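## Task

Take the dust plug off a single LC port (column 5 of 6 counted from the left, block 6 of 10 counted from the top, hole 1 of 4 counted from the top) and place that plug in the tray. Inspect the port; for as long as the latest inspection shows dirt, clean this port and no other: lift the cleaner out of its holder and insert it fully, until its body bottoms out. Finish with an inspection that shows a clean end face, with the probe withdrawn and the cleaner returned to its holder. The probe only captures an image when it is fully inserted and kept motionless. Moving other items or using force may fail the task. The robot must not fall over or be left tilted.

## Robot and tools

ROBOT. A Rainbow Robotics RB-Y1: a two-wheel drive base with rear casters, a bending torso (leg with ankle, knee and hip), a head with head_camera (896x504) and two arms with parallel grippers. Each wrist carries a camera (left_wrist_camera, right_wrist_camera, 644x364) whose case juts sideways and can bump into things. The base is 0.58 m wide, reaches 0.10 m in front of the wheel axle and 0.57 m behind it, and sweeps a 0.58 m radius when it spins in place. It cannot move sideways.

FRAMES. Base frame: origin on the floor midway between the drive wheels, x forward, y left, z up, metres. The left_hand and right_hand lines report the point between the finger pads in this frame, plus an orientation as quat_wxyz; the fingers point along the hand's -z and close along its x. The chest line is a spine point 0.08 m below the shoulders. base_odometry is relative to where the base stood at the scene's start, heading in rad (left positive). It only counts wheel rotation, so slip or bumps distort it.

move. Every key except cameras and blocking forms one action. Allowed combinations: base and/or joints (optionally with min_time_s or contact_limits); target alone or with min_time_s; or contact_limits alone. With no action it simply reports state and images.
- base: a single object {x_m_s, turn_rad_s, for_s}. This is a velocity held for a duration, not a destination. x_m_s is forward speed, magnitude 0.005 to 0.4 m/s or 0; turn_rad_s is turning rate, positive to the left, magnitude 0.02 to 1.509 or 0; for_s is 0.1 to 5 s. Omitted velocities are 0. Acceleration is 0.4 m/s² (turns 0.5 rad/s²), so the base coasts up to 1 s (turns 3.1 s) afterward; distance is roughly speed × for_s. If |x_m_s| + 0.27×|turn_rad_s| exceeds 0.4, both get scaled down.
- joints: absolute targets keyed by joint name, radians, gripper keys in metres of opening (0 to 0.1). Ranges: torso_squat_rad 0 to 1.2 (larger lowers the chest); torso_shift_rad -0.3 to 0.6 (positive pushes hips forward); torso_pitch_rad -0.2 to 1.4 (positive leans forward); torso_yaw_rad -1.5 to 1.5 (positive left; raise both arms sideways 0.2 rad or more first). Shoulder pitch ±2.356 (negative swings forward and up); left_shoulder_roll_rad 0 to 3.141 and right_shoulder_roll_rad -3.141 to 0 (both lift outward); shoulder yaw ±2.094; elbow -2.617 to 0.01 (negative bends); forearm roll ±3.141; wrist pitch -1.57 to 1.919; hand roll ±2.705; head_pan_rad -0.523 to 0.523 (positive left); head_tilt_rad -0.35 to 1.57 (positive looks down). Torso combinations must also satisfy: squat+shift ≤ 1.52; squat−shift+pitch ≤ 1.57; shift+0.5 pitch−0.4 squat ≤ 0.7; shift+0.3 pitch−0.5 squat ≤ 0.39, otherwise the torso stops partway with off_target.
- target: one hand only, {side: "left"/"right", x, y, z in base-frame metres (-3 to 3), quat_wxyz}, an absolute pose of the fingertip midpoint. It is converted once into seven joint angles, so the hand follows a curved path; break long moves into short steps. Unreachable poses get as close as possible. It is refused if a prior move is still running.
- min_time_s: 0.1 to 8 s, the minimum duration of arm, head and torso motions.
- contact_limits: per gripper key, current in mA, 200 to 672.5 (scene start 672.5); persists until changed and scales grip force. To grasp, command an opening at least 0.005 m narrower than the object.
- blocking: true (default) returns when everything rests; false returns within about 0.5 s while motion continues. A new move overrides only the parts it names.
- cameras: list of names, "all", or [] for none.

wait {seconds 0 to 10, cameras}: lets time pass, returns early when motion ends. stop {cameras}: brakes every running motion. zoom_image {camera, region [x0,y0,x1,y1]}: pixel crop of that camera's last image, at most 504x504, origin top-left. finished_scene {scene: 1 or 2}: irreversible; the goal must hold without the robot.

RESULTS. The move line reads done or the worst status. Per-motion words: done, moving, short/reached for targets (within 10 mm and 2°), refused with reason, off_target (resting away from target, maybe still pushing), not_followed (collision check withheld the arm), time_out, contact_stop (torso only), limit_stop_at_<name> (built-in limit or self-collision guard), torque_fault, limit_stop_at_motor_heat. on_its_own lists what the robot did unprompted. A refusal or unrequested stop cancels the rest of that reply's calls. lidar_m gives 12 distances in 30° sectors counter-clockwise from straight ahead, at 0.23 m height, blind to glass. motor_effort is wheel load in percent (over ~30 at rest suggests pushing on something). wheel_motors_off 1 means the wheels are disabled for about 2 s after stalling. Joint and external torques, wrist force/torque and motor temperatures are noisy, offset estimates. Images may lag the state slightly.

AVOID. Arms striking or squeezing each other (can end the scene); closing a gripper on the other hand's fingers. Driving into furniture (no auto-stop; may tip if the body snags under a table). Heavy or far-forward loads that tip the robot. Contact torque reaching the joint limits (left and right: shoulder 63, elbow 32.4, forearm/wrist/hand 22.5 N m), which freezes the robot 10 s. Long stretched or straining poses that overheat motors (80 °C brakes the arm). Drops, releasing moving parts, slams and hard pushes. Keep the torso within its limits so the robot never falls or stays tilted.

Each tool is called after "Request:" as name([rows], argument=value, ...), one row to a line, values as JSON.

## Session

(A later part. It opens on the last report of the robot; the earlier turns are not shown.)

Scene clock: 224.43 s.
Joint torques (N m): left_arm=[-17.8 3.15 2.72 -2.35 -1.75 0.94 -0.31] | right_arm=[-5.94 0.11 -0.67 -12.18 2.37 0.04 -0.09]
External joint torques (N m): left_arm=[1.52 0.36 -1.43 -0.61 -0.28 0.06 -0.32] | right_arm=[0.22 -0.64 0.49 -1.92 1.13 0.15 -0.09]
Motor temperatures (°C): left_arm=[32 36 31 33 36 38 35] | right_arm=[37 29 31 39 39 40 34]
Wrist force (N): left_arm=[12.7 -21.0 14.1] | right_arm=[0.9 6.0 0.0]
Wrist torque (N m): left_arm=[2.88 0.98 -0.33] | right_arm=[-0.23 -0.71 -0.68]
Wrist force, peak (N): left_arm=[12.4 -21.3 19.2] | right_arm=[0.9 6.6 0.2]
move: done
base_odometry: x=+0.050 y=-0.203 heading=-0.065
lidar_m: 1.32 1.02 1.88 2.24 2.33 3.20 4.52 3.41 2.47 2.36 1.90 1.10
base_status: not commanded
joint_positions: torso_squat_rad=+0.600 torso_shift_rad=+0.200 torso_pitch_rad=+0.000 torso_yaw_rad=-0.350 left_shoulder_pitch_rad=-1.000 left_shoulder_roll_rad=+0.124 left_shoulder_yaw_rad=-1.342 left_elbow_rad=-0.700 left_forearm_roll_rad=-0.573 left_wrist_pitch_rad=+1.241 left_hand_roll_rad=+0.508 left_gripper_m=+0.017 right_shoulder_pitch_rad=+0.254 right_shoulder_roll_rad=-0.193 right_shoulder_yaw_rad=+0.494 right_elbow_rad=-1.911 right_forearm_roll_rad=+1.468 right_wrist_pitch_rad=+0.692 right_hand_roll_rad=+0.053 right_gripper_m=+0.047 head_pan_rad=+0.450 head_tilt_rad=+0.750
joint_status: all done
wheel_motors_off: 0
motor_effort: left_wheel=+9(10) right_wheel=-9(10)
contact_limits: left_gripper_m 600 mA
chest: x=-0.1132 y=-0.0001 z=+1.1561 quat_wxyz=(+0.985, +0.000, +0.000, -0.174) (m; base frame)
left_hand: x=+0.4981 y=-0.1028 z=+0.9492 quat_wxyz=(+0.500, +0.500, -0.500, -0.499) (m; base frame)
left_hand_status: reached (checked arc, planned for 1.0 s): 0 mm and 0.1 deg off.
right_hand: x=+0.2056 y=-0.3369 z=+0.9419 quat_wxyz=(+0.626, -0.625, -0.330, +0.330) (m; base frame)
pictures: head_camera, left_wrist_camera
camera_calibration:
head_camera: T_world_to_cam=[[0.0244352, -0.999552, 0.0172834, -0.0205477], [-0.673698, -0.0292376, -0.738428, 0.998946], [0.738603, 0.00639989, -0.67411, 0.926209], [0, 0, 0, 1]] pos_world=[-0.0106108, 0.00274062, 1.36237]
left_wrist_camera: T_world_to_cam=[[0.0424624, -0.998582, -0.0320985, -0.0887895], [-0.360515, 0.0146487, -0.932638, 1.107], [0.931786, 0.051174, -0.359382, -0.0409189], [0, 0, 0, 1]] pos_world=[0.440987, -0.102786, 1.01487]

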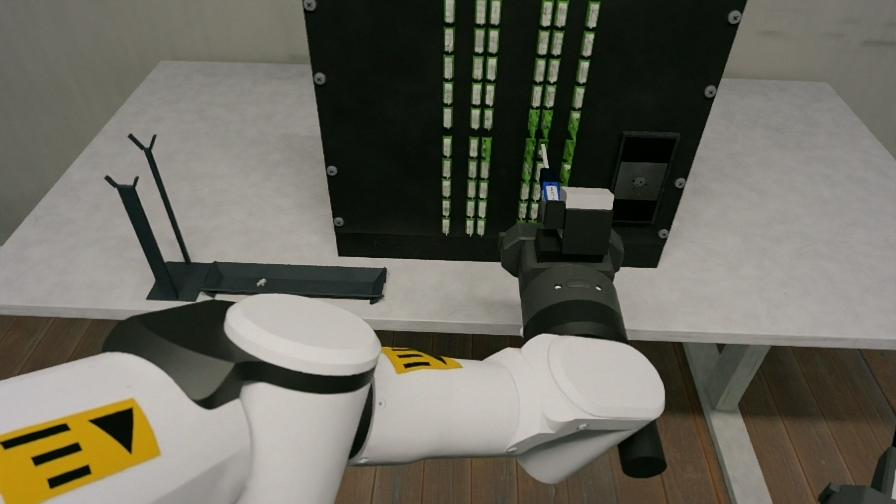

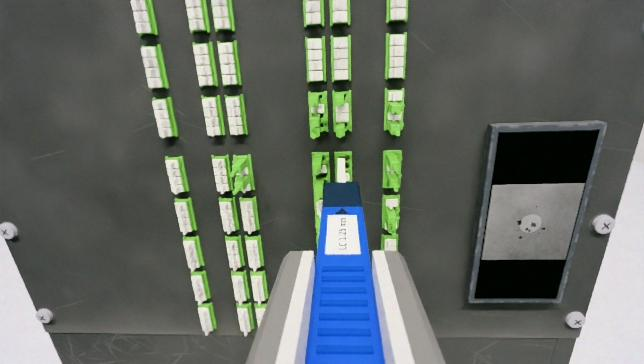

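Request:
move(target={"side":"left","x":0.501,"y":-0.1028,"z":0.9494,"quat_wxyz":[0.5,0.5,-0.5,-0.5]}, min_time_s=1, cameras=["left_wrist_camera","head_camera"])

Request:
zoom_image(camera="left_wrist_camera", region=[325, 145, 355, 175])

Request:
zoom_image(camera="head_camera", region=[530, 130, 560, 160])

Scene clock: 227.17 s.
Joint torques (N m): left_arm=[-20 1.92 4.91 -1.36 -1.19 0.46 0.2] | right_arm=[-6.14 0.55 -2.5 -12.37 1.97 -0.05 0.09]
External joint torques (N m): left_arm=[-0.61 -0.93 0.86 0.32 0.27 -0.42 0.18] | right_arm=[0.02 -0.2 -1.34 -2.1 0.73 0.06 0.1]
Motor temperatures (°C): left_arm=[32 35 31 33 36 38 35] | right_arm=[37 29 31 39 39 40 34]
Wrist force (N): left_arm=[12.7 -21.2 14.3] | right_arm=[0.9 6.0 0.1]
Wrist torque (N m): left_arm=[2.91 0.97 -0.31] | right_arm=[-0.23 -0.72 -0.67]
Wrist force, peak (N): left_arm=[12.6 -21.6 14.6] | right_arm=[1.1 6.3 0.1]
move: done
base_odometry: x=+0.050 y=-0.203 heading=-0.065
lidar_m: 1.31 1.04 1.89 2.26 2.34 3.19 4.50 3.38 2.47 2.37 1.91 1.10
base_status: not commanded
joint_positions: torso_squat_rad=+0.600 torso_shift_rad=+0.200 torso_pitch_rad=+0.000 torso_yaw_rad=-0.350 left_shoulder_pitch_rad=-1.004 left_shoulder_roll_rad=+0.120 left_shoulder_yaw_rad=-1.342 left_elbow_rad=-0.681 left_forearm_roll_rad=-0.572 left_wrist_pitch_rad=+1.227 left_hand_roll_rad=+0.513 left_gripper_m=+0.017 right_shoulder_pitch_rad=+0.254 right_shoulder_roll_rad=-0.193 right_shoulder_yaw_rad=+0.494 right_elbow_rad=-1.911 right_forearm_roll_rad=+1.468 right_wrist_pitch_rad=+0.692 right_hand_roll_rad=+0.053 right_gripper_m=+0.047 head_pan_rad=+0.450 head_tilt_rad=+0.750
joint_status: all done
wheel_motors_off: 0
motor_effort: left_wheel=+10(10) right_wheel=-7(9)
contact_limits: left_gripper_m 600 mA
chest: x=-0.1132 y=-0.0001 z=+1.1561 quat_wxyz=(+0.985, +0.000, +0.000, -0.174) (m; base frame)
left_hand: x=+0.5008 y=-0.1025 z=+0.9491 quat_wxyz=(+0.500, +0.500, -0.500, -0.500) (m; base frame)
left_hand_status: reached (checked arc, planned for 1.0 s): 0 mm and 0.1 deg off.
right_hand: x=+0.2056 y=-0.3369 z=+0.9419 quat_wxyz=(+0.626, -0.625, -0.330, +0.330) (m; base frame)
pictures: head_camera, left_wrist_camera
camera_calibration:
head_camera: T_world_to_cam=[[0.0244352, -0.999552, 0.0172834, -0.0205477], [-0.673698, -0.0292376, -0.738428, 0.998946], [0.738603, 0.00639989, -0.67411, 0.926209], [0, 0, 0, 1]] pos_world=[-0.0106108, 0.00274062, 1.36237]
left_wrist_camera: T_world_to_cam=[[0.0408867, -0.998606, -0.0333728, -0.0867239], [-0.36156, 0.0163501, -0.932205, 1.10811], [0.931452, 0.0501811, -0.360388, -0.0425079], [0, 0, 0, 1]] pos_world=[0.443788, -0.102588, 1.01477]

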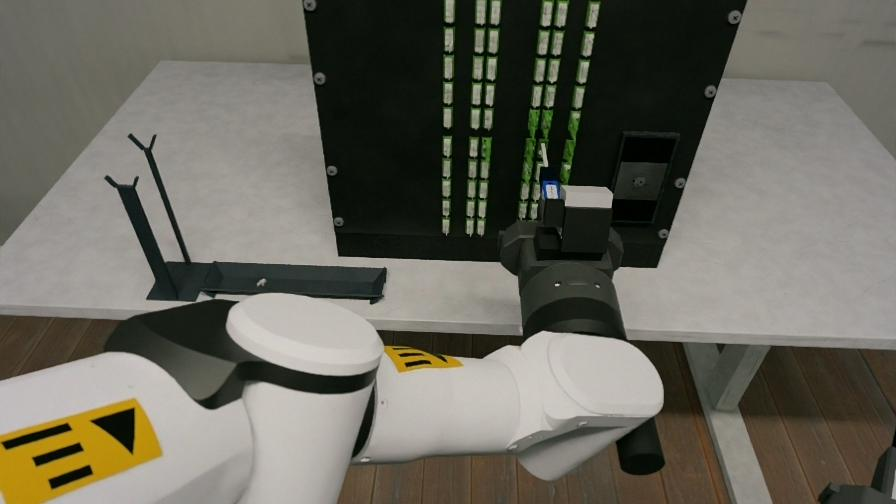

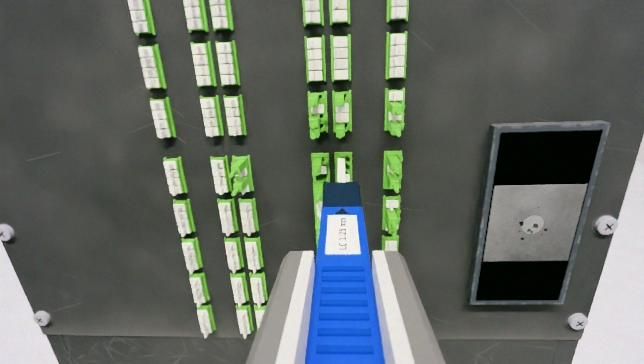

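Scaled by 16.800 from the camera's 644x364 image, which has a finer 1265x715 frame.

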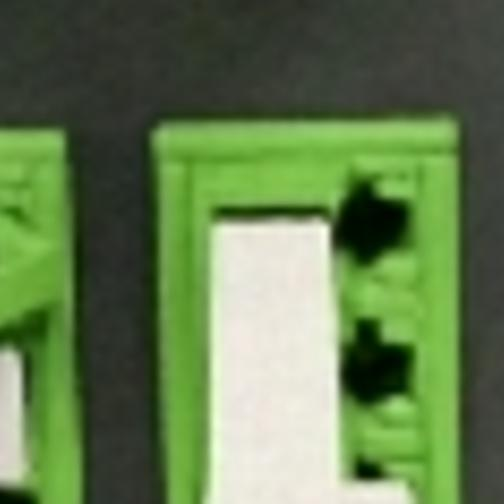

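Scaled by 16.800 from the camera's 896x504 image, which has a finer 1280x720 frame.

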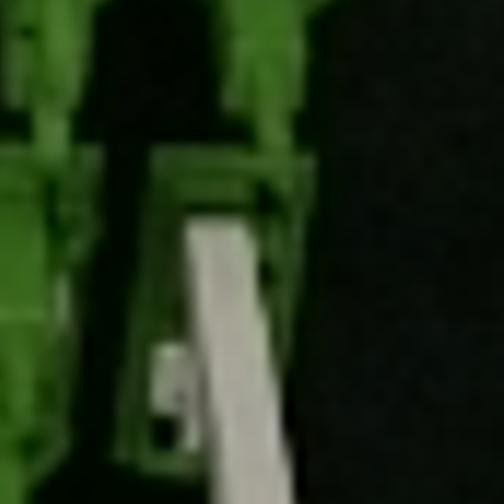

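Request:
move(target={"side":"left","x":0.501,"y":-0.1030,"z":0.9489,"quat_wxyz":[0.5,0.5,-0.5,-0.5]}, min_time_s=1, cameras=[])

Request:
move(target={"side":"left","x":0.5032,"y":-0.1030,"z":0.9489,"quat_wxyz":[0.5,0.5,-0.5,-0.5]}, min_time_s=1, cameras=["left_wrist_camera","head_camera"])

Request:
zoom_image(camera="left_wrist_camera", region=[325, 145, 355, 175])

Request:
zoom_image(camera="head_camera", region=[530, 130, 560, 160])

Scene clock: 229.70 s.
Joint torques (N m): left_arm=[-18.02 2.16 3.55 -1.8 -1.29 0.63 -0.1] | right_arm=[-5.89 0.34 -2.46 -12.26 2.21 0.17 -0.15]
External joint torques (N m): left_arm=[1.37 -0.69 -0.49 -0.13 0.17 -0.25 -0.11] | right_arm=[0.27 -0.4 -1.31 -2 0.97 0.27 -0.15]
Motor temperatures (°C): left_arm=[32 35 31 33 36 38 35] | right_arm=[37 29 31 39 39 40 34]
Wrist force (N): left_arm=[12.4 -20.9 14.4] | right_arm=[0.7 5.8 0.4]
Wrist torque (N m): left_arm=[2.88 0.93 -0.31] | right_arm=[-0.21 -0.73 -0.67]
Wrist force, peak (N): left_arm=[12.8 -21.3 14.8] | right_arm=[1.0 6.5 0.2]
move: done
base_odometry: x=+0.050 y=-0.203 heading=-0.065
lidar_m: 1.32 1.04 1.89 2.25 2.32 3.19 4.51 3.39 2.47 2.37 1.90 1.10
base_status: not commanded
joint_positions: torso_squat_rad=+0.600 torso_shift_rad=+0.200 torso_pitch_rad=+0.000 torso_yaw_rad=-0.350 left_shoulder_pitch_rad=-1.004 left_shoulder_roll_rad=+0.120 left_shoulder_yaw_rad=-1.342 left_elbow_rad=-0.681 left_forearm_roll_rad=-0.572 left_wrist_pitch_rad=+1.227 left_hand_roll_rad=+0.513 left_gripper_m=+0.017 right_shoulder_pitch_rad=+0.254 right_shoulder_roll_rad=-0.193 right_shoulder_yaw_rad=+0.494 right_elbow_rad=-1.911 right_forearm_roll_rad=+1.468 right_wrist_pitch_rad=+0.692 right_hand_roll_rad=+0.053 right_gripper_m=+0.047 head_pan_rad=+0.450 head_tilt_rad=+0.750
joint_status: all done
wheel_motors_off: 0
motor_effort: left_wheel=+8(10) right_wheel=-9(9)
contact_limits: left_gripper_m 600 mA
chest: x=-0.1132 y=-0.0001 z=+1.1561 quat_wxyz=(+0.985, +0.000, +0.000, -0.174) (m; base frame)
left_hand: x=+0.5008 y=-0.1025 z=+0.9490 quat_wxyz=(+0.500, +0.500, -0.500, -0.500) (m; base frame)
left_hand_status: reached (checked arc, planned for 1.0 s): 1 mm and 0.1 deg off.
right_hand: x=+0.2056 y=-0.3369 z=+0.9419 quat_wxyz=(+0.626, -0.625, -0.330, +0.330) (m; base frame)
pictures: none
No camera images: "cameras" was empty.

Scene clock: 231.03 s.
Joint torques (N m): left_arm=[-20.14 2.39 3.92 -1.44 -1.67 0.41 0.3] | right_arm=[-5.84 -0.08 -1.63 -12.33 2.2 0.19 0.05]
External joint torques (N m): left_arm=[-0.69 -0.48 0.05 0.15 -0.22 -0.5 0.29] | right_arm=[0.32 -0.82 -0.48 -2.07 0.96 0.29 0.05]
Motor temperatures (°C): left_arm=[32 35 31 33 36 38 35] | right_arm=[37 29 31 39 39 40 34]
Wrist force (N): left_arm=[12.3 -20.4 14.5] | right_arm=[0.8 5.6 0.4]
Wrist torque (N m): left_arm=[2.93 0.99 -0.31] | right_arm=[-0.18 -0.71 -0.65]
Wrist force, peak (N): left_arm=[12.9 -20.7 19.6] | right_arm=[0.9 6.2 0.2]
move: done
base_odometry: x=+0.050 y=-0.203 heading=-0.065
lidar_m: 1.32 1.04 1.89 2.25 2.33 3.18 4.51 3.38 2.47 2.37 1.91 1.10
base_status: not commanded
joint_positions: torso_squat_rad=+0.600 torso_shift_rad=+0.200 torso_pitch_rad=+0.000 torso_yaw_rad=-0.350 left_shoulder_pitch_rad=-1.008 left_shoulder_roll_rad=+0.110 left_shoulder_yaw_rad=-1.342 left_elbow_rad=-0.653 left_forearm_roll_rad=-0.573 left_wrist_pitch_rad=+1.212 left_hand_roll_rad=+0.522 left_gripper_m=+0.017 right_shoulder_pitch_rad=+0.254 right_shoulder_roll_rad=-0.193 right_shoulder_yaw_rad=+0.494 right_elbow_rad=-1.911 right_forearm_roll_rad=+1.468 right_wrist_pitch_rad=+0.692 right_hand_roll_rad=+0.053 right_gripper_m=+0.047 head_pan_rad=+0.450 head_tilt_rad=+0.750
joint_status: all done
wheel_motors_off: 0
motor_effort: left_wheel=+8(10) right_wheel=-8(10)
contact_limits: left_gripper_m 600 mA
chest: x=-0.1132 y=-0.0001 z=+1.1561 quat_wxyz=(+0.985, +0.000, +0.000, -0.174) (m; base frame)
left_hand: x=+0.5030 y=-0.1027 z=+0.9486 quat_wxyz=(+0.500, +0.500, -0.500, -0.500) (m; base frame)
left_hand_status: reached (checked arc, planned for 1.0 s): 0 mm and 0.1 deg off.
right_hand: x=+0.2056 y=-0.3369 z=+0.9419 quat_wxyz=(+0.626, -0.625, -0.330, +0.330) (m; base frame)
pictures: head_camera, left_wrist_camera
camera_calibration:
head_camera: T_world_to_cam=[[0.0244352, -0.999552, 0.0172834, -0.0205477], [-0.673698, -0.0292376, -0.738428, 0.998946], [0.738603, 0.00639989, -0.67411, 0.926209], [0, 0, 0, 1]] pos_world=[-0.0106108, 0.00274062, 1.36237]
left_wrist_camera: T_world_to_cam=[[0.0407494, -0.99862, -0.0331362, -0.0872103], [-0.362017, 0.0161543, -0.932032, 1.10845], [0.93128, 0.0499756, -0.360859, -0.0441948], [0, 0, 0, 1]] pos_world=[0.445989, -0.102788, 1.01427]

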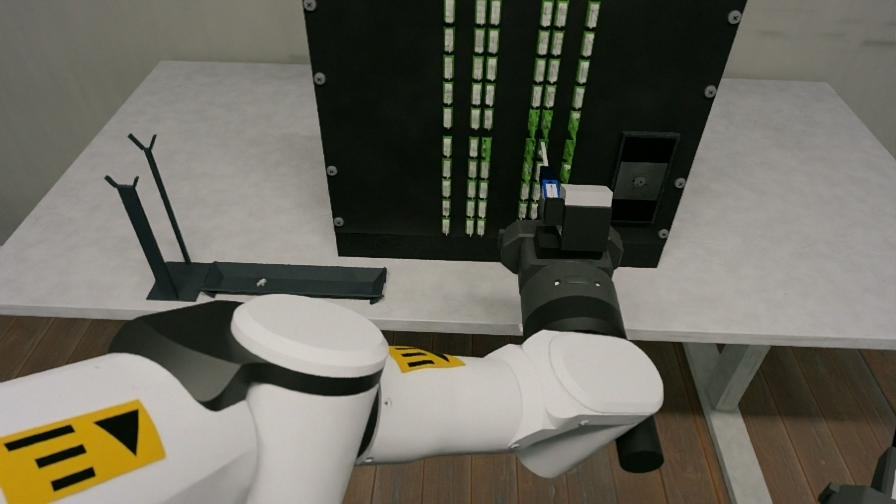

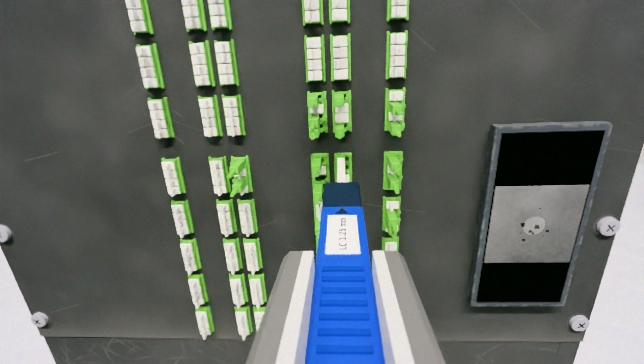

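Scaled by 16.800 from the camera's 644x364 image, which has a finer 1265x715 frame.

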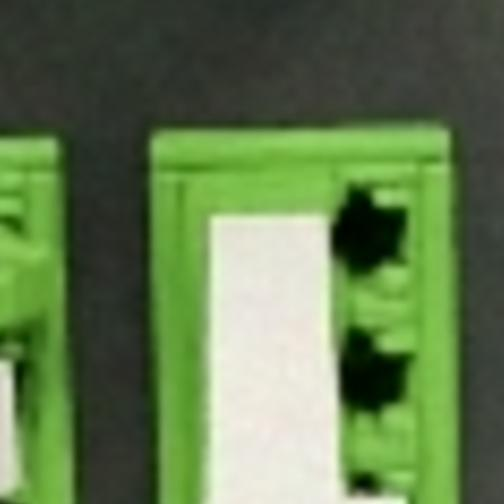

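Scaled by 16.800 from the camera's 896x504 image, which has a finer 1280x720 frame.

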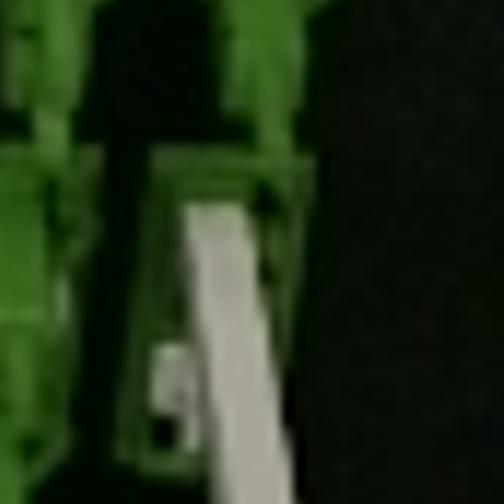

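Request:
move(target={"side":"left","x":0.505,"y":-0.1030,"z":0.9489,"quat_wxyz":[0.5,0.5,-0.5,-0.5]}, min_time_s=1, cameras=["left_wrist_camera","head_camera"])

Request:
zoom_image(camera="left_wrist_camera", region=[325, 145, 355, 175])

Request:
zoom_image(camera="head_camera", region=[530, 130, 560, 160])

Scene clock: 232.50 s.
Joint torques (N m): left_arm=[-20.25 1.67 4.33 -1.28 -1.63 0.37 0.28] | right_arm=[-5.85 -0.22 -2.88 -12.37 2.12 0.02 0.11]
External joint torques (N m): left_arm=[-0.75 -1.24 0.59 0.24 -0.19 -0.55 0.27] | right_arm=[0.32 -0.97 -1.72 -2.11 0.88 0.13 0.11]
Motor temperatures (°C): left_arm=[32 35 30 33 36 38 35] | right_arm=[37 29 31 39 39 40 34]
Wrist force (N): left_arm=[12.9 -21.0 14.0] | right_arm=[0.9 5.8 0.3]
Wrist torque (N m): left_arm=[2.96 1.05 -0.30] | right_arm=[-0.18 -0.72 -0.66]
Wrist force, peak (N): left_arm=[13.3 -20.7 14.8] | right_arm=[0.8 6.2 0.5]
move: done
base_odometry: x=+0.050 y=-0.203 heading=-0.065
lidar_m: 1.32 1.04 1.88 2.24 2.33 3.19 4.52 3.38 2.45 2.37 1.92 1.10
base_status: not commanded
joint_positions: torso_squat_rad=+0.600 torso_shift_rad=+0.200 torso_pitch_rad=+0.000 torso_yaw_rad=-0.350 left_shoulder_pitch_rad=-1.012 left_shoulder_roll_rad=+0.103 left_shoulder_yaw_rad=-1.342 left_elbow_rad=-0.632 left_forearm_roll_rad=-0.574 left_wrist_pitch_rad=+1.200 left_hand_roll_rad=+0.529 left_gripper_m=+0.017 right_shoulder_pitch_rad=+0.254 right_shoulder_roll_rad=-0.193 right_shoulder_yaw_rad=+0.494 right_elbow_rad=-1.911 right_forearm_roll_rad=+1.468 right_wrist_pitch_rad=+0.692 right_hand_roll_rad=+0.053 right_gripper_m=+0.047 head_pan_rad=+0.450 head_tilt_rad=+0.750
joint_status: all done
wheel_motors_off: 0
motor_effort: left_wheel=+7(9) right_wheel=-8(10)
contact_limits: left_gripper_m 600 mA
chest: x=-0.1132 y=-0.0001 z=+1.1561 quat_wxyz=(+0.985, +0.000, +0.000, -0.174) (m; base frame)
left_hand: x=+0.5049 y=-0.1027 z=+0.9486 quat_wxyz=(+0.500, +0.500, -0.500, -0.500) (m; base frame)
left_hand_status: reached (checked arc, planned for 1.0 s): 0 mm and 0.1 deg off.
right_hand: x=+0.2056 y=-0.3369 z=+0.9419 quat_wxyz=(+0.626, -0.625, -0.330, +0.330) (m; base frame)
pictures: head_camera, left_wrist_camera
camera_calibration:
head_camera: T_world_to_cam=[[0.0244352, -0.999552, 0.0172834, -0.0205477], [-0.673698, -0.0292376, -0.738428, 0.998946], [0.738603, 0.00639989, -0.67411, 0.926209], [0, 0, 0, 1]] pos_world=[-0.0106108, 0.00274062, 1.36237]
left_wrist_camera: T_world_to_cam=[[0.0410399, -0.998605, -0.0332304, -0.0873166], [-0.361726, 0.0161529, -0.932144, 1.10908], [0.931381, 0.0502755, -0.360559, -0.0461892], [0, 0, 0, 1]] pos_world=[0.447789, -0.102787, 1.01427]

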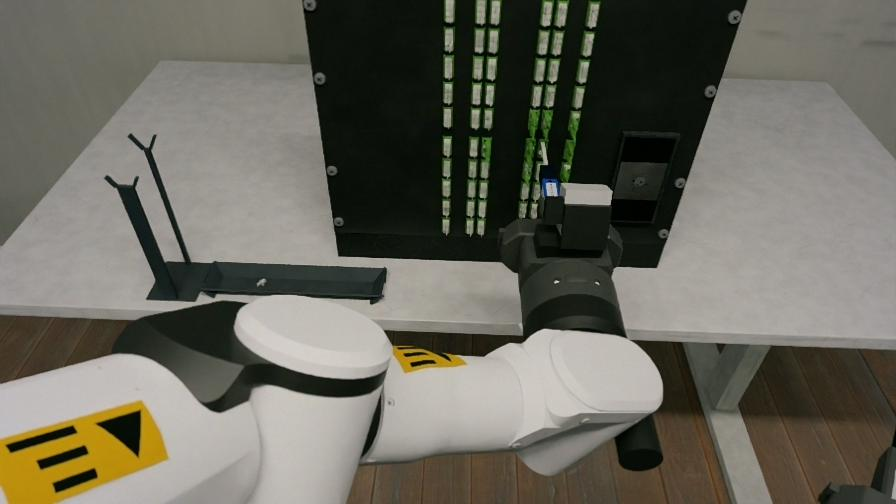

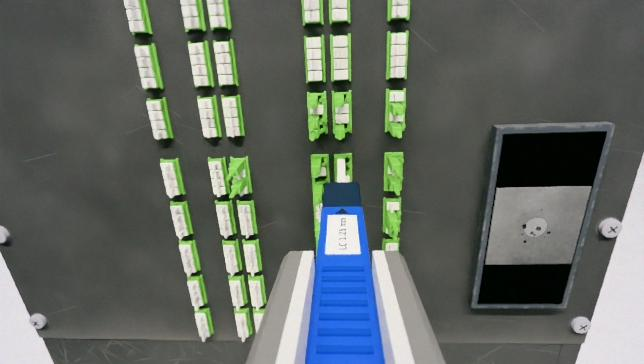

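Scaled by 16.800 from the camera's 644x364 image, which has a finer 1265x715 frame.

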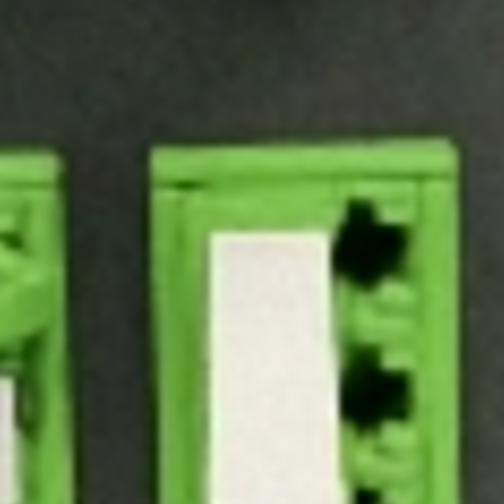

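Scaled by 16.800 from the camera's 896x504 image, which has a finer 1280x720 frame.

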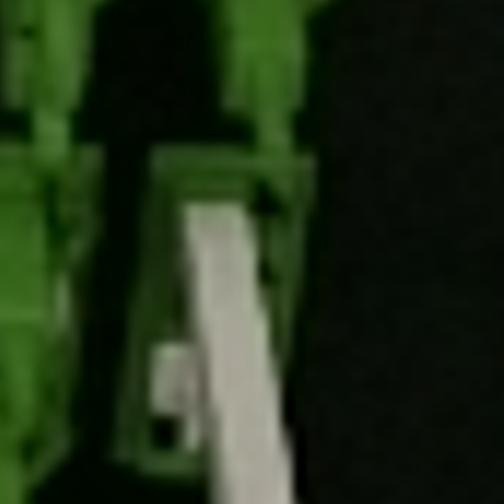

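Request:
move(target={"side":"left","x":0.508,"y":-0.103,"z":0.9489,"quat_wxyz":[0.5,0.5,-0.5,-0.5]}, min_time_s=1.2, cameras=["left_wrist_camera"])

Request:
zoom_image(camera="left_wrist_camera", region=[310, 130, 370, 190])

Request:
move(target={"side":"left","x":0.511,"y":-0.103,"z":0.9489,"quat_wxyz":[0.5,0.5,-0.5,-0.5]}, min_time_s=1.2, cameras=["left_wrist_camera"])

Request:
zoom_image(camera="left_wrist_camera", region=[310, 130, 370, 190])

Scene clock: 235.07 s.
Joint torques (N m): left_arm=[-20.3 1.87 4.58 -1.22 -1.58 0.52 0.26] | right_arm=[-6.18 0.24 -2.14 -12.26 2.08 0.16 -0.18]
External joint torques (N m): left_arm=[-0.72 -1.08 1.03 0.2 -0.17 -0.41 0.25] | right_arm=[-0.02 -0.5 -0.99 -2 0.83 0.26 -0.17]
Motor temperatures (°C): left_arm=[32 35 30 33 36 38 35] | right_arm=[37 29 31 39 39 40 34]
Wrist force (N): left_arm=[12.7 -20.9 14.3] | right_arm=[0.8 5.9 0.0]
Wrist torque (N m): left_arm=[2.97 1.02 -0.32] | right_arm=[-0.20 -0.74 -0.69]
Wrist force, peak (N): left_arm=[13.6 -20.8 15.1] | right_arm=[0.9 6.4 0.2]
move: done
base_odometry: x=+0.050 y=-0.203 heading=-0.065
lidar_m: 1.32 1.04 1.86 2.25 2.35 3.19 4.51 3.38 2.46 2.37 1.91 1.10
base_status: not commanded
joint_positions: torso_squat_rad=+0.600 torso_shift_rad=+0.200 torso_pitch_rad=+0.000 torso_yaw_rad=-0.350 left_shoulder_pitch_rad=-1.018 left_shoulder_roll_rad=+0.092 left_shoulder_yaw_rad=-1.342 left_elbow_rad=-0.601 left_forearm_roll_rad=-0.574 left_wrist_pitch_rad=+1.182 left_hand_roll_rad=+0.538 left_gripper_m=+0.017 right_shoulder_pitch_rad=+0.254 right_shoulder_roll_rad=-0.193 right_shoulder_yaw_rad=+0.494 right_elbow_rad=-1.911 right_forearm_roll_rad=+1.468 right_wrist_pitch_rad=+0.692 right_hand_roll_rad=+0.053 right_gripper_m=+0.047 head_pan_rad=+0.450 head_tilt_rad=+0.750
joint_status: all done
wheel_motors_off: 0
motor_effort: left_wheel=+8(10) right_wheel=-8(10)
contact_limits: left_gripper_m 600 mA
chest: x=-0.1132 y=-0.0001 z=+1.1561 quat_wxyz=(+0.985, +0.000, +0.000, -0.174) (m; base frame)
left_hand: x=+0.5078 y=-0.1027 z=+0.9486 quat_wxyz=(+0.500, +0.500, -0.500, -0.501) (m; base frame)
left_hand_status: reached (checked arc, planned for 1.2 s): 0 mm and 0.1 deg off.
right_hand: x=+0.2056 y=-0.3369 z=+0.9419 quat_wxyz=(+0.626, -0.625, -0.330, +0.330) (m; base frame)
pictures: left_wrist_camera
camera_calibration:
left_wrist_camera: T_world_to_cam=[[0.040588, -0.998621, -0.0332931, -0.0870712], [-0.362059, 0.0163569, -0.932012, 1.1103], [0.931271, 0.0498825, -0.360896, -0.0486019], [0, 0, 0, 1]] pos_world=[0.450789, -0.102688, 1.01437]

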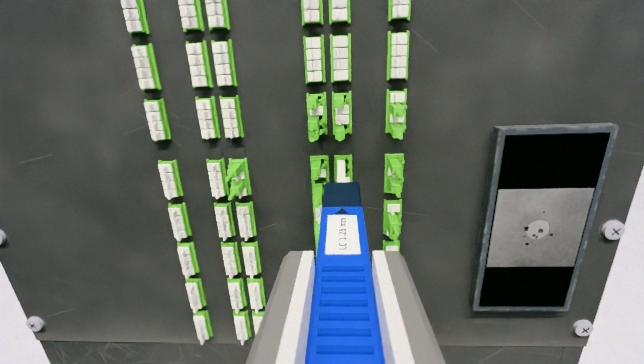

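Scaled by 8.400 from the camera's 644x364 image, which has a finer 1265x715 frame.

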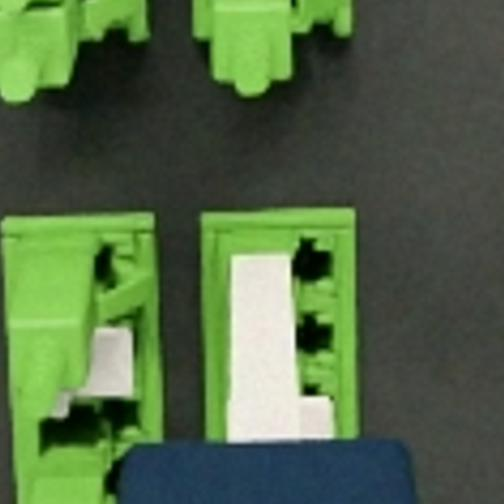

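Scene clock: 236.60 s.
Joint torques (N m): left_arm=[-20.42 1.86 3.32 -1.02 -1.52 0.48 0.27] | right_arm=[-5.46 -0.15 -1.59 -12.46 2.07 0.04 0.02]
External joint torques (N m): left_arm=[-0.76 -1.14 0.01 0.29 -0.13 -0.47 0.26] | right_arm=[0.7 -0.9 -0.44 -2.2 0.82 0.14 0.02]
Motor temperatures (°C): left_arm=[32 35 30 33 36 38 35] | right_arm=[37 29 31 39 39 40 34]
Wrist force (N): left_arm=[12.8 -21.0 14.6] | right_arm=[1.0 5.8 0.5]
Wrist torque (N m): left_arm=[2.91 1.06 -0.33] | right_arm=[-0.21 -0.70 -0.66]
Wrist force, peak (N): left_arm=[10.3 -20.3 19.3] | right_arm=[1.0 6.2 0.0]
move: done
base_odometry: x=+0.050 y=-0.203 heading=-0.065
lidar_m: 1.32 1.04 1.88 2.23 2.34 3.19 4.51 3.39 2.47 2.38 1.90 1.10
base_status: not commanded
joint_positions: torso_squat_rad=+0.600 torso_shift_rad=+0.200 torso_pitch_rad=+0.000 torso_yaw_rad=-0.350 left_shoulder_pitch_rad=-1.025 left_shoulder_roll_rad=+0.080 left_shoulder_yaw_rad=-1.342 left_elbow_rad=-0.565 left_forearm_roll_rad=-0.575 left_wrist_pitch_rad=+1.162 left_hand_roll_rad=+0.550 left_gripper_m=+0.017 right_shoulder_pitch_rad=+0.254 right_shoulder_roll_rad=-0.193 right_shoulder_yaw_rad=+0.494 right_elbow_rad=-1.911 right_forearm_roll_rad=+1.468 right_wrist_pitch_rad=+0.692 right_hand_roll_rad=+0.053 right_gripper_m=+0.047 head_pan_rad=+0.450 head_tilt_rad=+0.750
joint_status: all done
wheel_motors_off: 0
motor_effort: left_wheel=+9(10) right_wheel=-7(9)
contact_limits: left_gripper_m 600 mA
chest: x=-0.1132 y=-0.0001 z=+1.1561 quat_wxyz=(+0.985, +0.000, +0.000, -0.174) (m; base frame)
left_hand: x=+0.5108 y=-0.1026 z=+0.9486 quat_wxyz=(+0.500, +0.500, -0.500, -0.501) (m; base frame)
left_hand_status: reached (checked arc, planned for 1.2 s): 1 mm and 0.1 deg off.
right_hand: x=+0.2056 y=-0.3369 z=+0.9419 quat_wxyz=(+0.626, -0.625, -0.330, +0.330) (m; base frame)
pictures: left_wrist_camera
camera_calibration:
left_wrist_camera: T_world_to_cam=[[0.040386, -0.998631, -0.0332356, -0.0870609], [-0.362438, 0.016356, -0.931864, 1.1114], [0.931132, 0.0496802, -0.361281, -0.050968], [0, 0, 0, 1]] pos_world=[0.453789, -0.102588, 1.01437]

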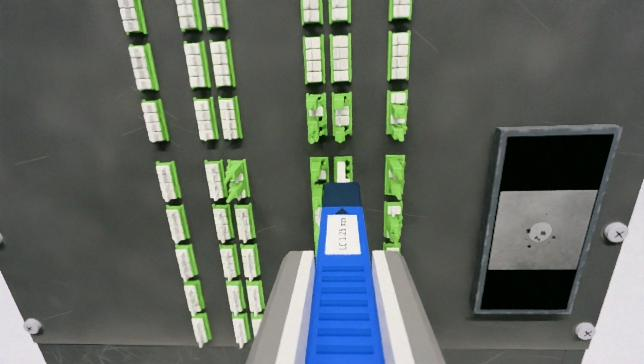

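Scaled by 8.400 from the camera's 644x364 image, which has a finer 1265x715 frame.

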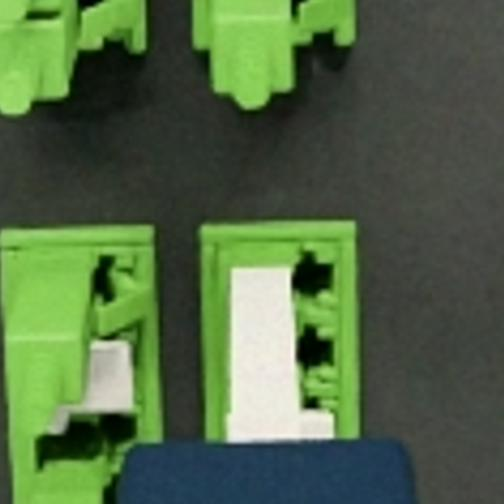

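Request:
move(target={"side":"left","x":0.514,"y":-0.103,"z":0.9489,"quat_wxyz":[0.5,0.5,-0.5,-0.5]}, min_time_s=1.2, cameras=["left_wrist_camera"])

Request:
zoom_image(camera="left_wrist_camera", region=[325, 145, 355, 190])

Request:
move(target={"side":"left","x":0.517,"y":-0.103,"z":0.9489,"quat_wxyz":[0.5,0.5,-0.5,-0.5]}, min_time_s=1.2, cameras=["left_wrist_camera"])

Request:
zoom_image(camera="left_wrist_camera", region=[325, 145, 355, 190])

Scene clock: 238.40 s.
Joint torques (N m): left_arm=[-20.72 2.6 1.97 -0.84 -1.54 0.58 0.41] | right_arm=[-5.85 0.26 -2.06 -12.39 2.4 0.07 -0.11]
External joint torques (N m): left_arm=[-0.99 -0.44 -1.07 0.34 -0.18 -0.39 0.4] | right_arm=[0.31 -0.49 -0.9 -2.13 1.15 0.18 -0.1]
Motor temperatures (°C): left_arm=[33 35 30 33 36 38 35] | right_arm=[37 29 31 39 39 40 34]
Wrist force (N): left_arm=[12.3 -20.8 16.7] | right_arm=[1.1 5.8 0.1]
Wrist torque (N m): left_arm=[2.86 1.11 -0.31] | right_arm=[-0.18 -0.72 -0.67]
Wrist force, peak (N): left_arm=[14.2 -21.0 17.5] | right_arm=[1.1 6.3 -0.1]
move: done
base_odometry: x=+0.050 y=-0.203 heading=-0.065
lidar_m: 1.32 1.04 1.87 2.25 2.36 3.19 4.51 3.40 2.48 2.36 1.90 1.11
base_status: not commanded
joint_positions: torso_squat_rad=+0.600 torso_shift_rad=+0.200 torso_pitch_rad=+0.000 torso_yaw_rad=-0.350 left_shoulder_pitch_rad=-1.033 left_shoulder_roll_rad=+0.065 left_shoulder_yaw_rad=-1.342 left_elbow_rad=-0.524 left_forearm_roll_rad=-0.576 left_wrist_pitch_rad=+1.140 left_hand_roll_rad=+0.563 left_gripper_m=+0.017 right_shoulder_pitch_rad=+0.254 right_shoulder_roll_rad=-0.193 right_shoulder_yaw_rad=+0.494 right_elbow_rad=-1.911 right_forearm_roll_rad=+1.468 right_wrist_pitch_rad=+0.692 right_hand_roll_rad=+0.053 right_gripper_m=+0.047 head_pan_rad=+0.450 head_tilt_rad=+0.750
joint_status: all done
wheel_motors_off: 0
motor_effort: left_wheel=+9(10) right_wheel=-6(10)
contact_limits: left_gripper_m 600 mA
chest: x=-0.1132 y=-0.0001 z=+1.1561 quat_wxyz=(+0.985, +0.000, +0.000, -0.174) (m; base frame)
left_hand: x=+0.5137 y=-0.1026 z=+0.9486 quat_wxyz=(+0.500, +0.499, -0.500, -0.501) (m; base frame)
left_hand_status: reached (checked arc, planned for 1.2 s): 1 mm and 0.1 deg off.
right_hand: x=+0.2056 y=-0.3369 z=+0.9419 quat_wxyz=(+0.626, -0.625, -0.330, +0.330) (m; base frame)
pictures: left_wrist_camera
camera_calibration:
left_wrist_camera: T_world_to_cam=[[0.0401559, -0.998649, -0.0329668, -0.0873474], [-0.363013, 0.016158, -0.931644, 1.11247], [0.930918, 0.0493784, -0.361874, -0.0530008], [0, 0, 0, 1]] pos_world=[0.45669, -0.102588, 1.01437]

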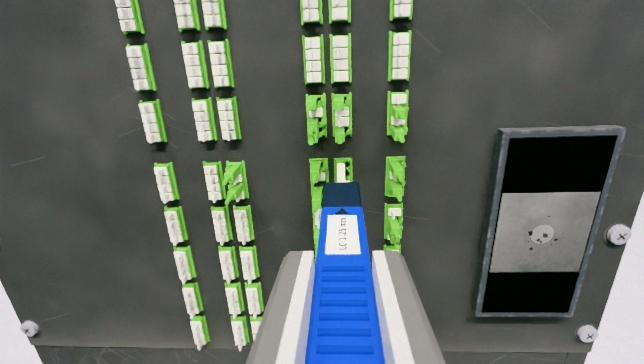

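Scaled by 11.200 from the camera's 644x364 image, which has a finer 1265x715 frame.

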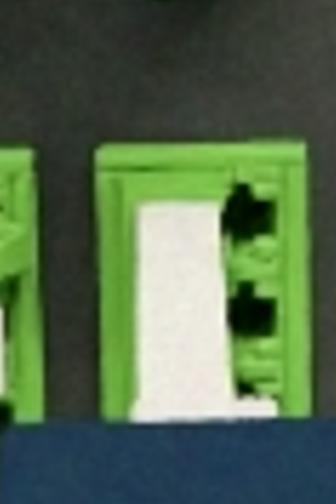

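Scene clock: 239.93 s.
Joint torques (N m): left_arm=[-21.62 3.47 1.34 -0.39 -1.66 0.29 0.23] | right_arm=[-5.43 -0.09 -1.88 -12.45 2.04 0.18 -0.09]
External joint torques (N m): left_arm=[-1.82 0.39 -1.39 0.65 -0.32 -0.7 0.22] | right_arm=[0.74 -0.84 -0.72 -2.19 0.79 0.29 -0.08]
Motor temperatures (°C): left_arm=[33 35 30 33 36 38 35] | right_arm=[37 29 31 39 39 40 34]
Wrist force (N): left_arm=[11.6 -21.0 20.0] | right_arm=[0.8 5.7 -0.4]
Wrist torque (N m): left_arm=[2.86 1.18 -0.30] | right_arm=[-0.20 -0.71 -0.67]
Wrist force, peak (N): left_arm=[14.9 -21.0 19.7] | right_arm=[1.0 6.1 0.1]
move: done
base_odometry: x=+0.050 y=-0.203 heading=-0.065
lidar_m: 1.32 1.02 1.88 2.25 2.33 3.19 4.51 3.39 2.46 2.35 1.89 1.10
base_status: not commanded
joint_positions: torso_squat_rad=+0.600 torso_shift_rad=+0.200 torso_pitch_rad=+0.000 torso_yaw_rad=-0.350 left_shoulder_pitch_rad=-1.041 left_shoulder_roll_rad=+0.048 left_shoulder_yaw_rad=-1.342 left_elbow_rad=-0.479 left_forearm_roll_rad=-0.577 left_wrist_pitch_rad=+1.115 left_hand_roll_rad=+0.577 left_gripper_m=+0.017 right_shoulder_pitch_rad=+0.254 right_shoulder_roll_rad=-0.193 right_shoulder_yaw_rad=+0.494 right_elbow_rad=-1.911 right_forearm_roll_rad=+1.468 right_wrist_pitch_rad=+0.692 right_hand_roll_rad=+0.053 right_gripper_m=+0.047 head_pan_rad=+0.450 head_tilt_rad=+0.750
joint_status: all done
wheel_motors_off: 0
motor_effort: left_wheel=+9(10) right_wheel=-6(10)
contact_limits: left_gripper_m 600 mA
chest: x=-0.1132 y=-0.0001 z=+1.1561 quat_wxyz=(+0.985, +0.000, +0.000, -0.174) (m; base frame)
left_hand: x=+0.5165 y=-0.1027 z=+0.9485 quat_wxyz=(+0.500, +0.499, -0.500, -0.501) (m; base frame)
left_hand_status: reached (checked arc, planned for 1.2 s): 1 mm and 0.2 deg off.
right_hand: x=+0.2056 y=-0.3369 z=+0.9419 quat_wxyz=(+0.626, -0.625, -0.330, +0.330) (m; base frame)
pictures: left_wrist_camera
camera_calibration:
left_wrist_camera: T_world_to_cam=[[0.0395333, -0.998677, -0.0328758, -0.0872731], [-0.363686, 0.0162637, -0.93138, 1.11358], [0.930682, 0.0487769, -0.362562, -0.0549569], [0, 0, 0, 1]] pos_world=[0.459591, -0.102588, 1.01437]

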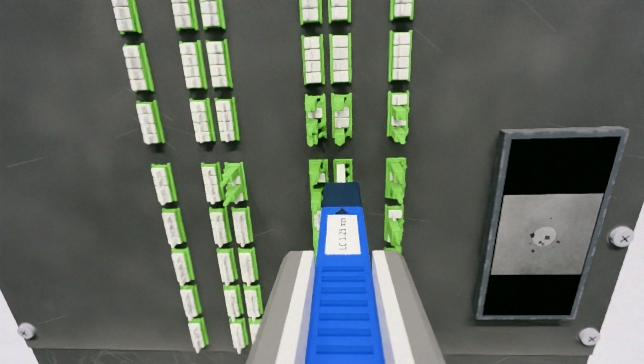

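Scaled by 11.200 from the camera's 644x364 image, which has a finer 1265x715 frame.

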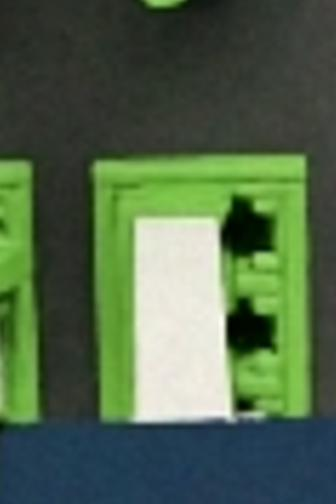

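Request:
move(target={"side":"left","x":0.520,"y":-0.103,"z":0.9489,"quat_wxyz":[0.5,0.5,-0.5,-0.5]}, min_time_s=1.2, cameras=["left_wrist_camera"])

Request:
zoom_image(camera="left_wrist_camera", region=[310, 145, 370, 205])

Request:
move(target={"side":"left","x":0.5225,"y":-0.103,"z":0.9489,"quat_wxyz":[0.5,0.5,-0.5,-0.5]}, min_time_s=1.2, cameras=["left_wrist_camera"])

Request:
zoom_image(camera="left_wrist_camera", region=[310, 145, 370, 205])

Scene clock: 241.97 s.
Joint torques (N m): left_arm=[-21.92 3.39 0.97 -0.23 -1.67 0.59 0.25] | right_arm=[-5.53 -0.06 -2.2 -12.61 1.97 0.19 -0.12]
External joint torques (N m): left_arm=[-2.07 0.28 -1.4 0.64 -0.37 -0.43 0.24] | right_arm=[0.63 -0.81 -1.05 -2.35 0.73 0.3 -0.11]
Motor temperatures (°C): left_arm=[33 35 30 33 36 38 35] | right_arm=[37 29 31 39 39 40 34]
Wrist force (N): left_arm=[11.0 -20.8 19.9] | right_arm=[1.1 5.7 0.0]
Wrist torque (N m): left_arm=[2.78 1.12 -0.33] | right_arm=[-0.21 -0.71 -0.71]
Wrist force, peak (N): left_arm=[14.6 -21.4 19.7] | right_arm=[1.1 6.3 0.1]
move: done
base_odometry: x=+0.050 y=-0.203 heading=-0.065
lidar_m: 1.32 1.03 1.88 2.24 2.32 3.17 4.51 3.38 2.48 2.36 1.92 1.10
base_status: not commanded
joint_positions: torso_squat_rad=+0.600 torso_shift_rad=+0.200 torso_pitch_rad=+0.000 torso_yaw_rad=-0.350 left_shoulder_pitch_rad=-1.050 left_shoulder_roll_rad=+0.028 left_shoulder_yaw_rad=-1.343 left_elbow_rad=-0.427 left_forearm_roll_rad=-0.580 left_wrist_pitch_rad=+1.087 left_hand_roll_rad=+0.594 left_gripper_m=+0.017 right_shoulder_pitch_rad=+0.254 right_shoulder_roll_rad=-0.193 right_shoulder_yaw_rad=+0.494 right_elbow_rad=-1.911 right_forearm_roll_rad=+1.468 right_wrist_pitch_rad=+0.692 right_hand_roll_rad=+0.053 right_gripper_m=+0.047 head_pan_rad=+0.450 head_tilt_rad=+0.750
joint_status: all done
wheel_motors_off: 0
motor_effort: left_wheel=+9(10) right_wheel=-8(10)
contact_limits: left_gripper_m 600 mA
chest: x=-0.1132 y=-0.0001 z=+1.1561 quat_wxyz=(+0.985, +0.000, +0.000, -0.174) (m; base frame)
left_hand: x=+0.5195 y=-0.1026 z=+0.9485 quat_wxyz=(+0.500, +0.498, -0.500, -0.502) (m; base frame)
left_hand_status: reached (checked arc, planned for 1.2 s): 1 mm and 0.3 deg off.
right_hand: x=+0.2056 y=-0.3369 z=+0.9419 quat_wxyz=(+0.626, -0.625, -0.330, +0.330) (m; base frame)
pictures: left_wrist_camera
camera_calibration:
left_wrist_camera: T_world_to_cam=[[0.0387457, -0.998706, -0.0329379, -0.086868], [-0.364487, 0.0165664, -0.931061, 1.11475], [0.930402, 0.0480801, -0.363373, -0.0568736], [0, 0, 0, 1]] pos_world=[0.462591, -0.102488, 1.01437]

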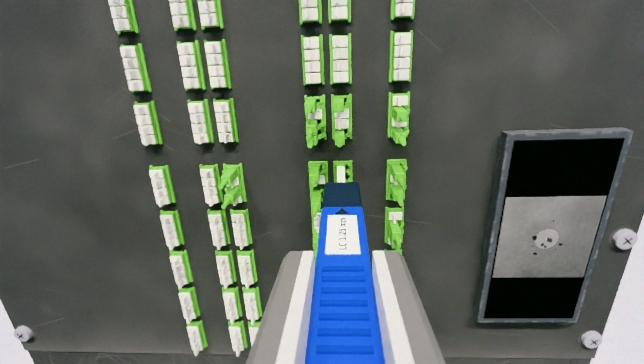

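Scaled by 8.400 from the camera's 644x364 image, which has a finer 1265x715 frame.

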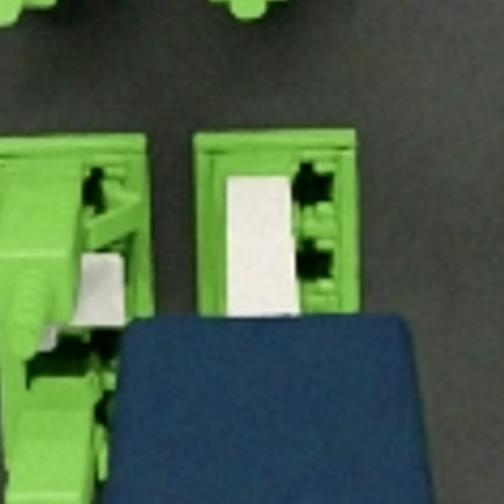

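Scene clock: 243.50 s.
Joint torques (N m): left_arm=[-21.9 3.63 0.11 -0.15 -1.8 0.48 0.29] | right_arm=[-6.23 0.08 -2.15 -12.14 1.98 -0.13 -0.16]
External joint torques (N m): left_arm=[-2.02 0.5 -1.87 0.55 -0.54 -0.56 0.28] | right_arm=[-0.07 -0.67 -0.99 -1.88 0.73 -0.02 -0.16]
Motor temperatures (°C): left_arm=[33 35 30 33 36 38 35] | right_arm=[37 29 31 39 39 40 34]
Wrist force (N): left_arm=[11.5 -20.7 20.0] | right_arm=[0.7 5.9 0.5]
Wrist torque (N m): left_arm=[2.76 1.22 -0.31] | right_arm=[-0.21 -0.75 -0.70]
Wrist force, peak (N): left_arm=[15.8 -21.6 19.9] | right_arm=[0.9 6.3 0.6]
move: done
base_odometry: x=+0.050 y=-0.203 heading=-0.065
lidar_m: 1.32 1.04 1.88 2.25 2.33 3.18 4.52 3.40 2.48 2.37 1.90 1.10
base_status: not commanded
joint_positions: torso_squat_rad=+0.600 torso_shift_rad=+0.200 torso_pitch_rad=+0.000 torso_yaw_rad=-0.350 left_shoulder_pitch_rad=-1.059 left_shoulder_roll_rad=+0.006 left_shoulder_yaw_rad=-1.345 left_elbow_rad=-0.371 left_forearm_roll_rad=-0.583 left_wrist_pitch_rad=+1.058 left_hand_roll_rad=+0.613 left_gripper_m=+0.017 right_shoulder_pitch_rad=+0.254 right_shoulder_roll_rad=-0.193 right_shoulder_yaw_rad=+0.494 right_elbow_rad=-1.911 right_forearm_roll_rad=+1.468 right_wrist_pitch_rad=+0.692 right_hand_roll_rad=+0.053 right_gripper_m=+0.047 head_pan_rad=+0.450 head_tilt_rad=+0.750
joint_status: all done
wheel_motors_off: 0
motor_effort: left_wheel=+9(9) right_wheel=-5(9)
contact_limits: left_gripper_m 600 mA
chest: x=-0.1132 y=-0.0001 z=+1.1561 quat_wxyz=(+0.985, +0.000, +0.000, -0.174) (m; base frame)
left_hand: x=+0.5219 y=-0.1026 z=+0.9485 quat_wxyz=(+0.500, +0.498, -0.500, -0.502) (m; base frame)
left_hand_status: reached (checked arc, planned for 1.2 s): 1 mm and 0.3 deg off.
right_hand: x=+0.2056 y=-0.3369 z=+0.9419 quat_wxyz=(+0.626, -0.625, -0.330, +0.330) (m; base frame)
pictures: left_wrist_camera
camera_calibration:
left_wrist_camera: T_world_to_cam=[[0.0377641, -0.998744, -0.0329268, -0.0864208], [-0.365457, 0.0168642, -0.930675, 1.11584], [0.930062, 0.0471795, -0.364361, -0.0581006], [0, 0, 0, 1]] pos_world=[0.465092, -0.102389, 1.01447]

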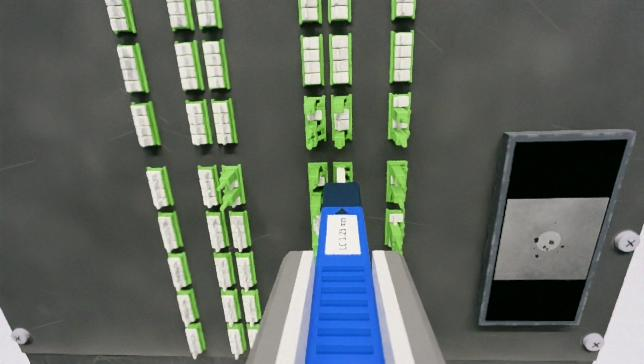

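Scaled by 8.400 from the camera's 644x364 image, which has a finer 1265x715 frame.

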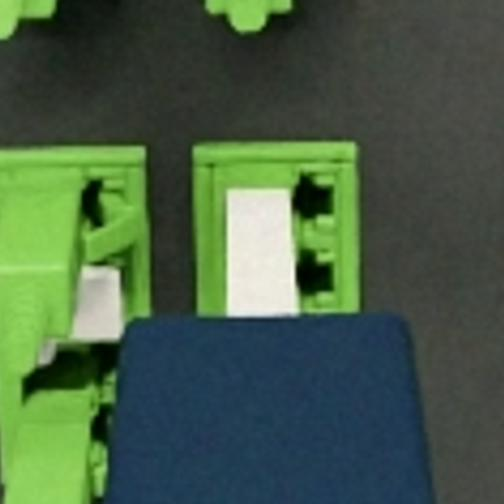

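Request:
move(base={"x_m_s":0.005,"for_s":0.6}, cameras=["left_wrist_camera"])

Request:
zoom_image(camera="left_wrist_camera", region=[310, 145, 370, 205])

Scene clock: 244.80 s.
Joint torques (N m): left_arm=[-21.81 5.83 -0.01 0.05 -1.78 0.44 0.21] | right_arm=[-5.5 -0.34 -2.41 -12.26 2.24 -0.01 -0.19]
External joint torques (N m): left_arm=[-1.93 2.7 -1.99 0.75 -0.52 -0.59 0.2] | right_arm=[0.66 -1.08 -1.26 -2 0.99 0.09 -0.18]
Motor temperatures (°C): left_arm=[33 35 30 33 36 38 35] | right_arm=[37 29 31 39 39 40 34]
Wrist force (N): left_arm=[10.2 -20.6 29.0] | right_arm=[0.9 5.8 0.0]
Wrist torque (N m): left_arm=[2.82 1.29 -0.32] | right_arm=[-0.22 -0.72 -0.69]
Wrist force, peak (N): left_arm=[10.1 -21.1 31.1] | right_arm=[1.0 6.2 0.3]
move: done
base_odometry: x=+0.053 y=-0.204 heading=-0.065
lidar_m: 1.32 1.02 1.87 2.24 2.34 3.18 4.51 3.39 2.48 2.36 1.90 1.10
base_status: done (sent for 0.6 of 0.6 s)
joint_positions: torso_squat_rad=+0.600 torso_shift_rad=+0.200 torso_pitch_rad=+0.000 torso_yaw_rad=-0.350 left_shoulder_pitch_rad=-1.059 left_shoulder_roll_rad=+0.005 left_shoulder_yaw_rad=-1.345 left_elbow_rad=-0.371 left_forearm_roll_rad=-0.583 left_wrist_pitch_rad=+1.059 left_hand_roll_rad=+0.613 left_gripper_m=+0.017 right_shoulder_pitch_rad=+0.254 right_shoulder_roll_rad=-0.193 right_shoulder_yaw_rad=+0.494 right_elbow_rad=-1.911 right_forearm_roll_rad=+1.468 right_wrist_pitch_rad=+0.692 right_hand_roll_rad=+0.053 right_gripper_m=+0.047 head_pan_rad=+0.450 head_tilt_rad=+0.750
joint_status: not commanded
wheel_motors_off: 0
motor_effort: left_wheel=+7(15) right_wheel=-1(5)
contact_limits: left_gripper_m 600 mA
chest: x=-0.1133 y=-0.0001 z=+1.1561 quat_wxyz=(+0.985, +0.000, +0.000, -0.174) (m; base frame)
left_hand: x=+0.5217 y=-0.1029 z=+0.9485 quat_wxyz=(+0.500, +0.498, -0.500, -0.502) (m; base frame)
right_hand: x=+0.2055 y=-0.3369 z=+0.9419 quat_wxyz=(+0.626, -0.625, -0.330, +0.330) (m; base frame)
pictures: left_wrist_camera
camera_calibration:
left_wrist_camera: T_world_to_cam=[[0.0372912, -0.998767, -0.0327573, -0.0866676], [-0.365537, 0.0168749, -0.930644, 1.11578], [0.93005, 0.0466788, -0.364457, -0.0578495], [0, 0, 0, 1]] pos_world=[0.464893, -0.102689, 1.01447]

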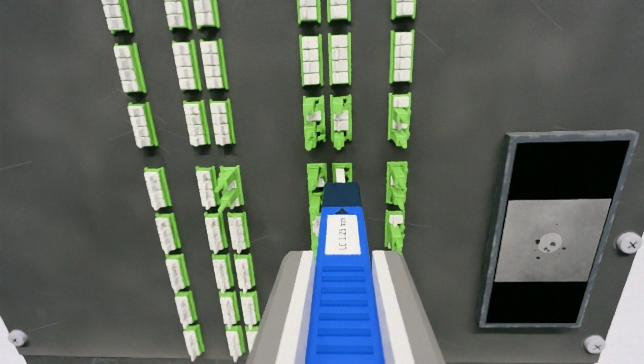

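Scaled by 8.400 from the camera's 644x364 image, which has a finer 1265x715 frame.

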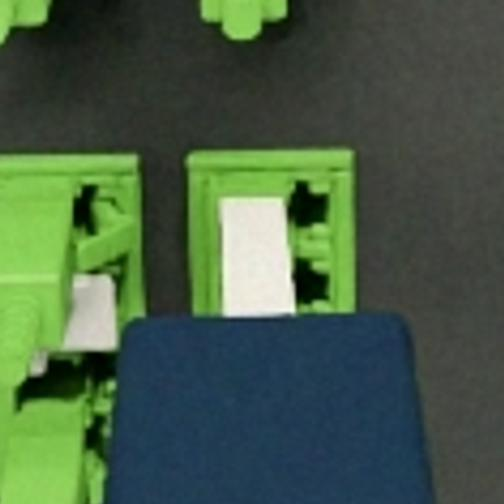

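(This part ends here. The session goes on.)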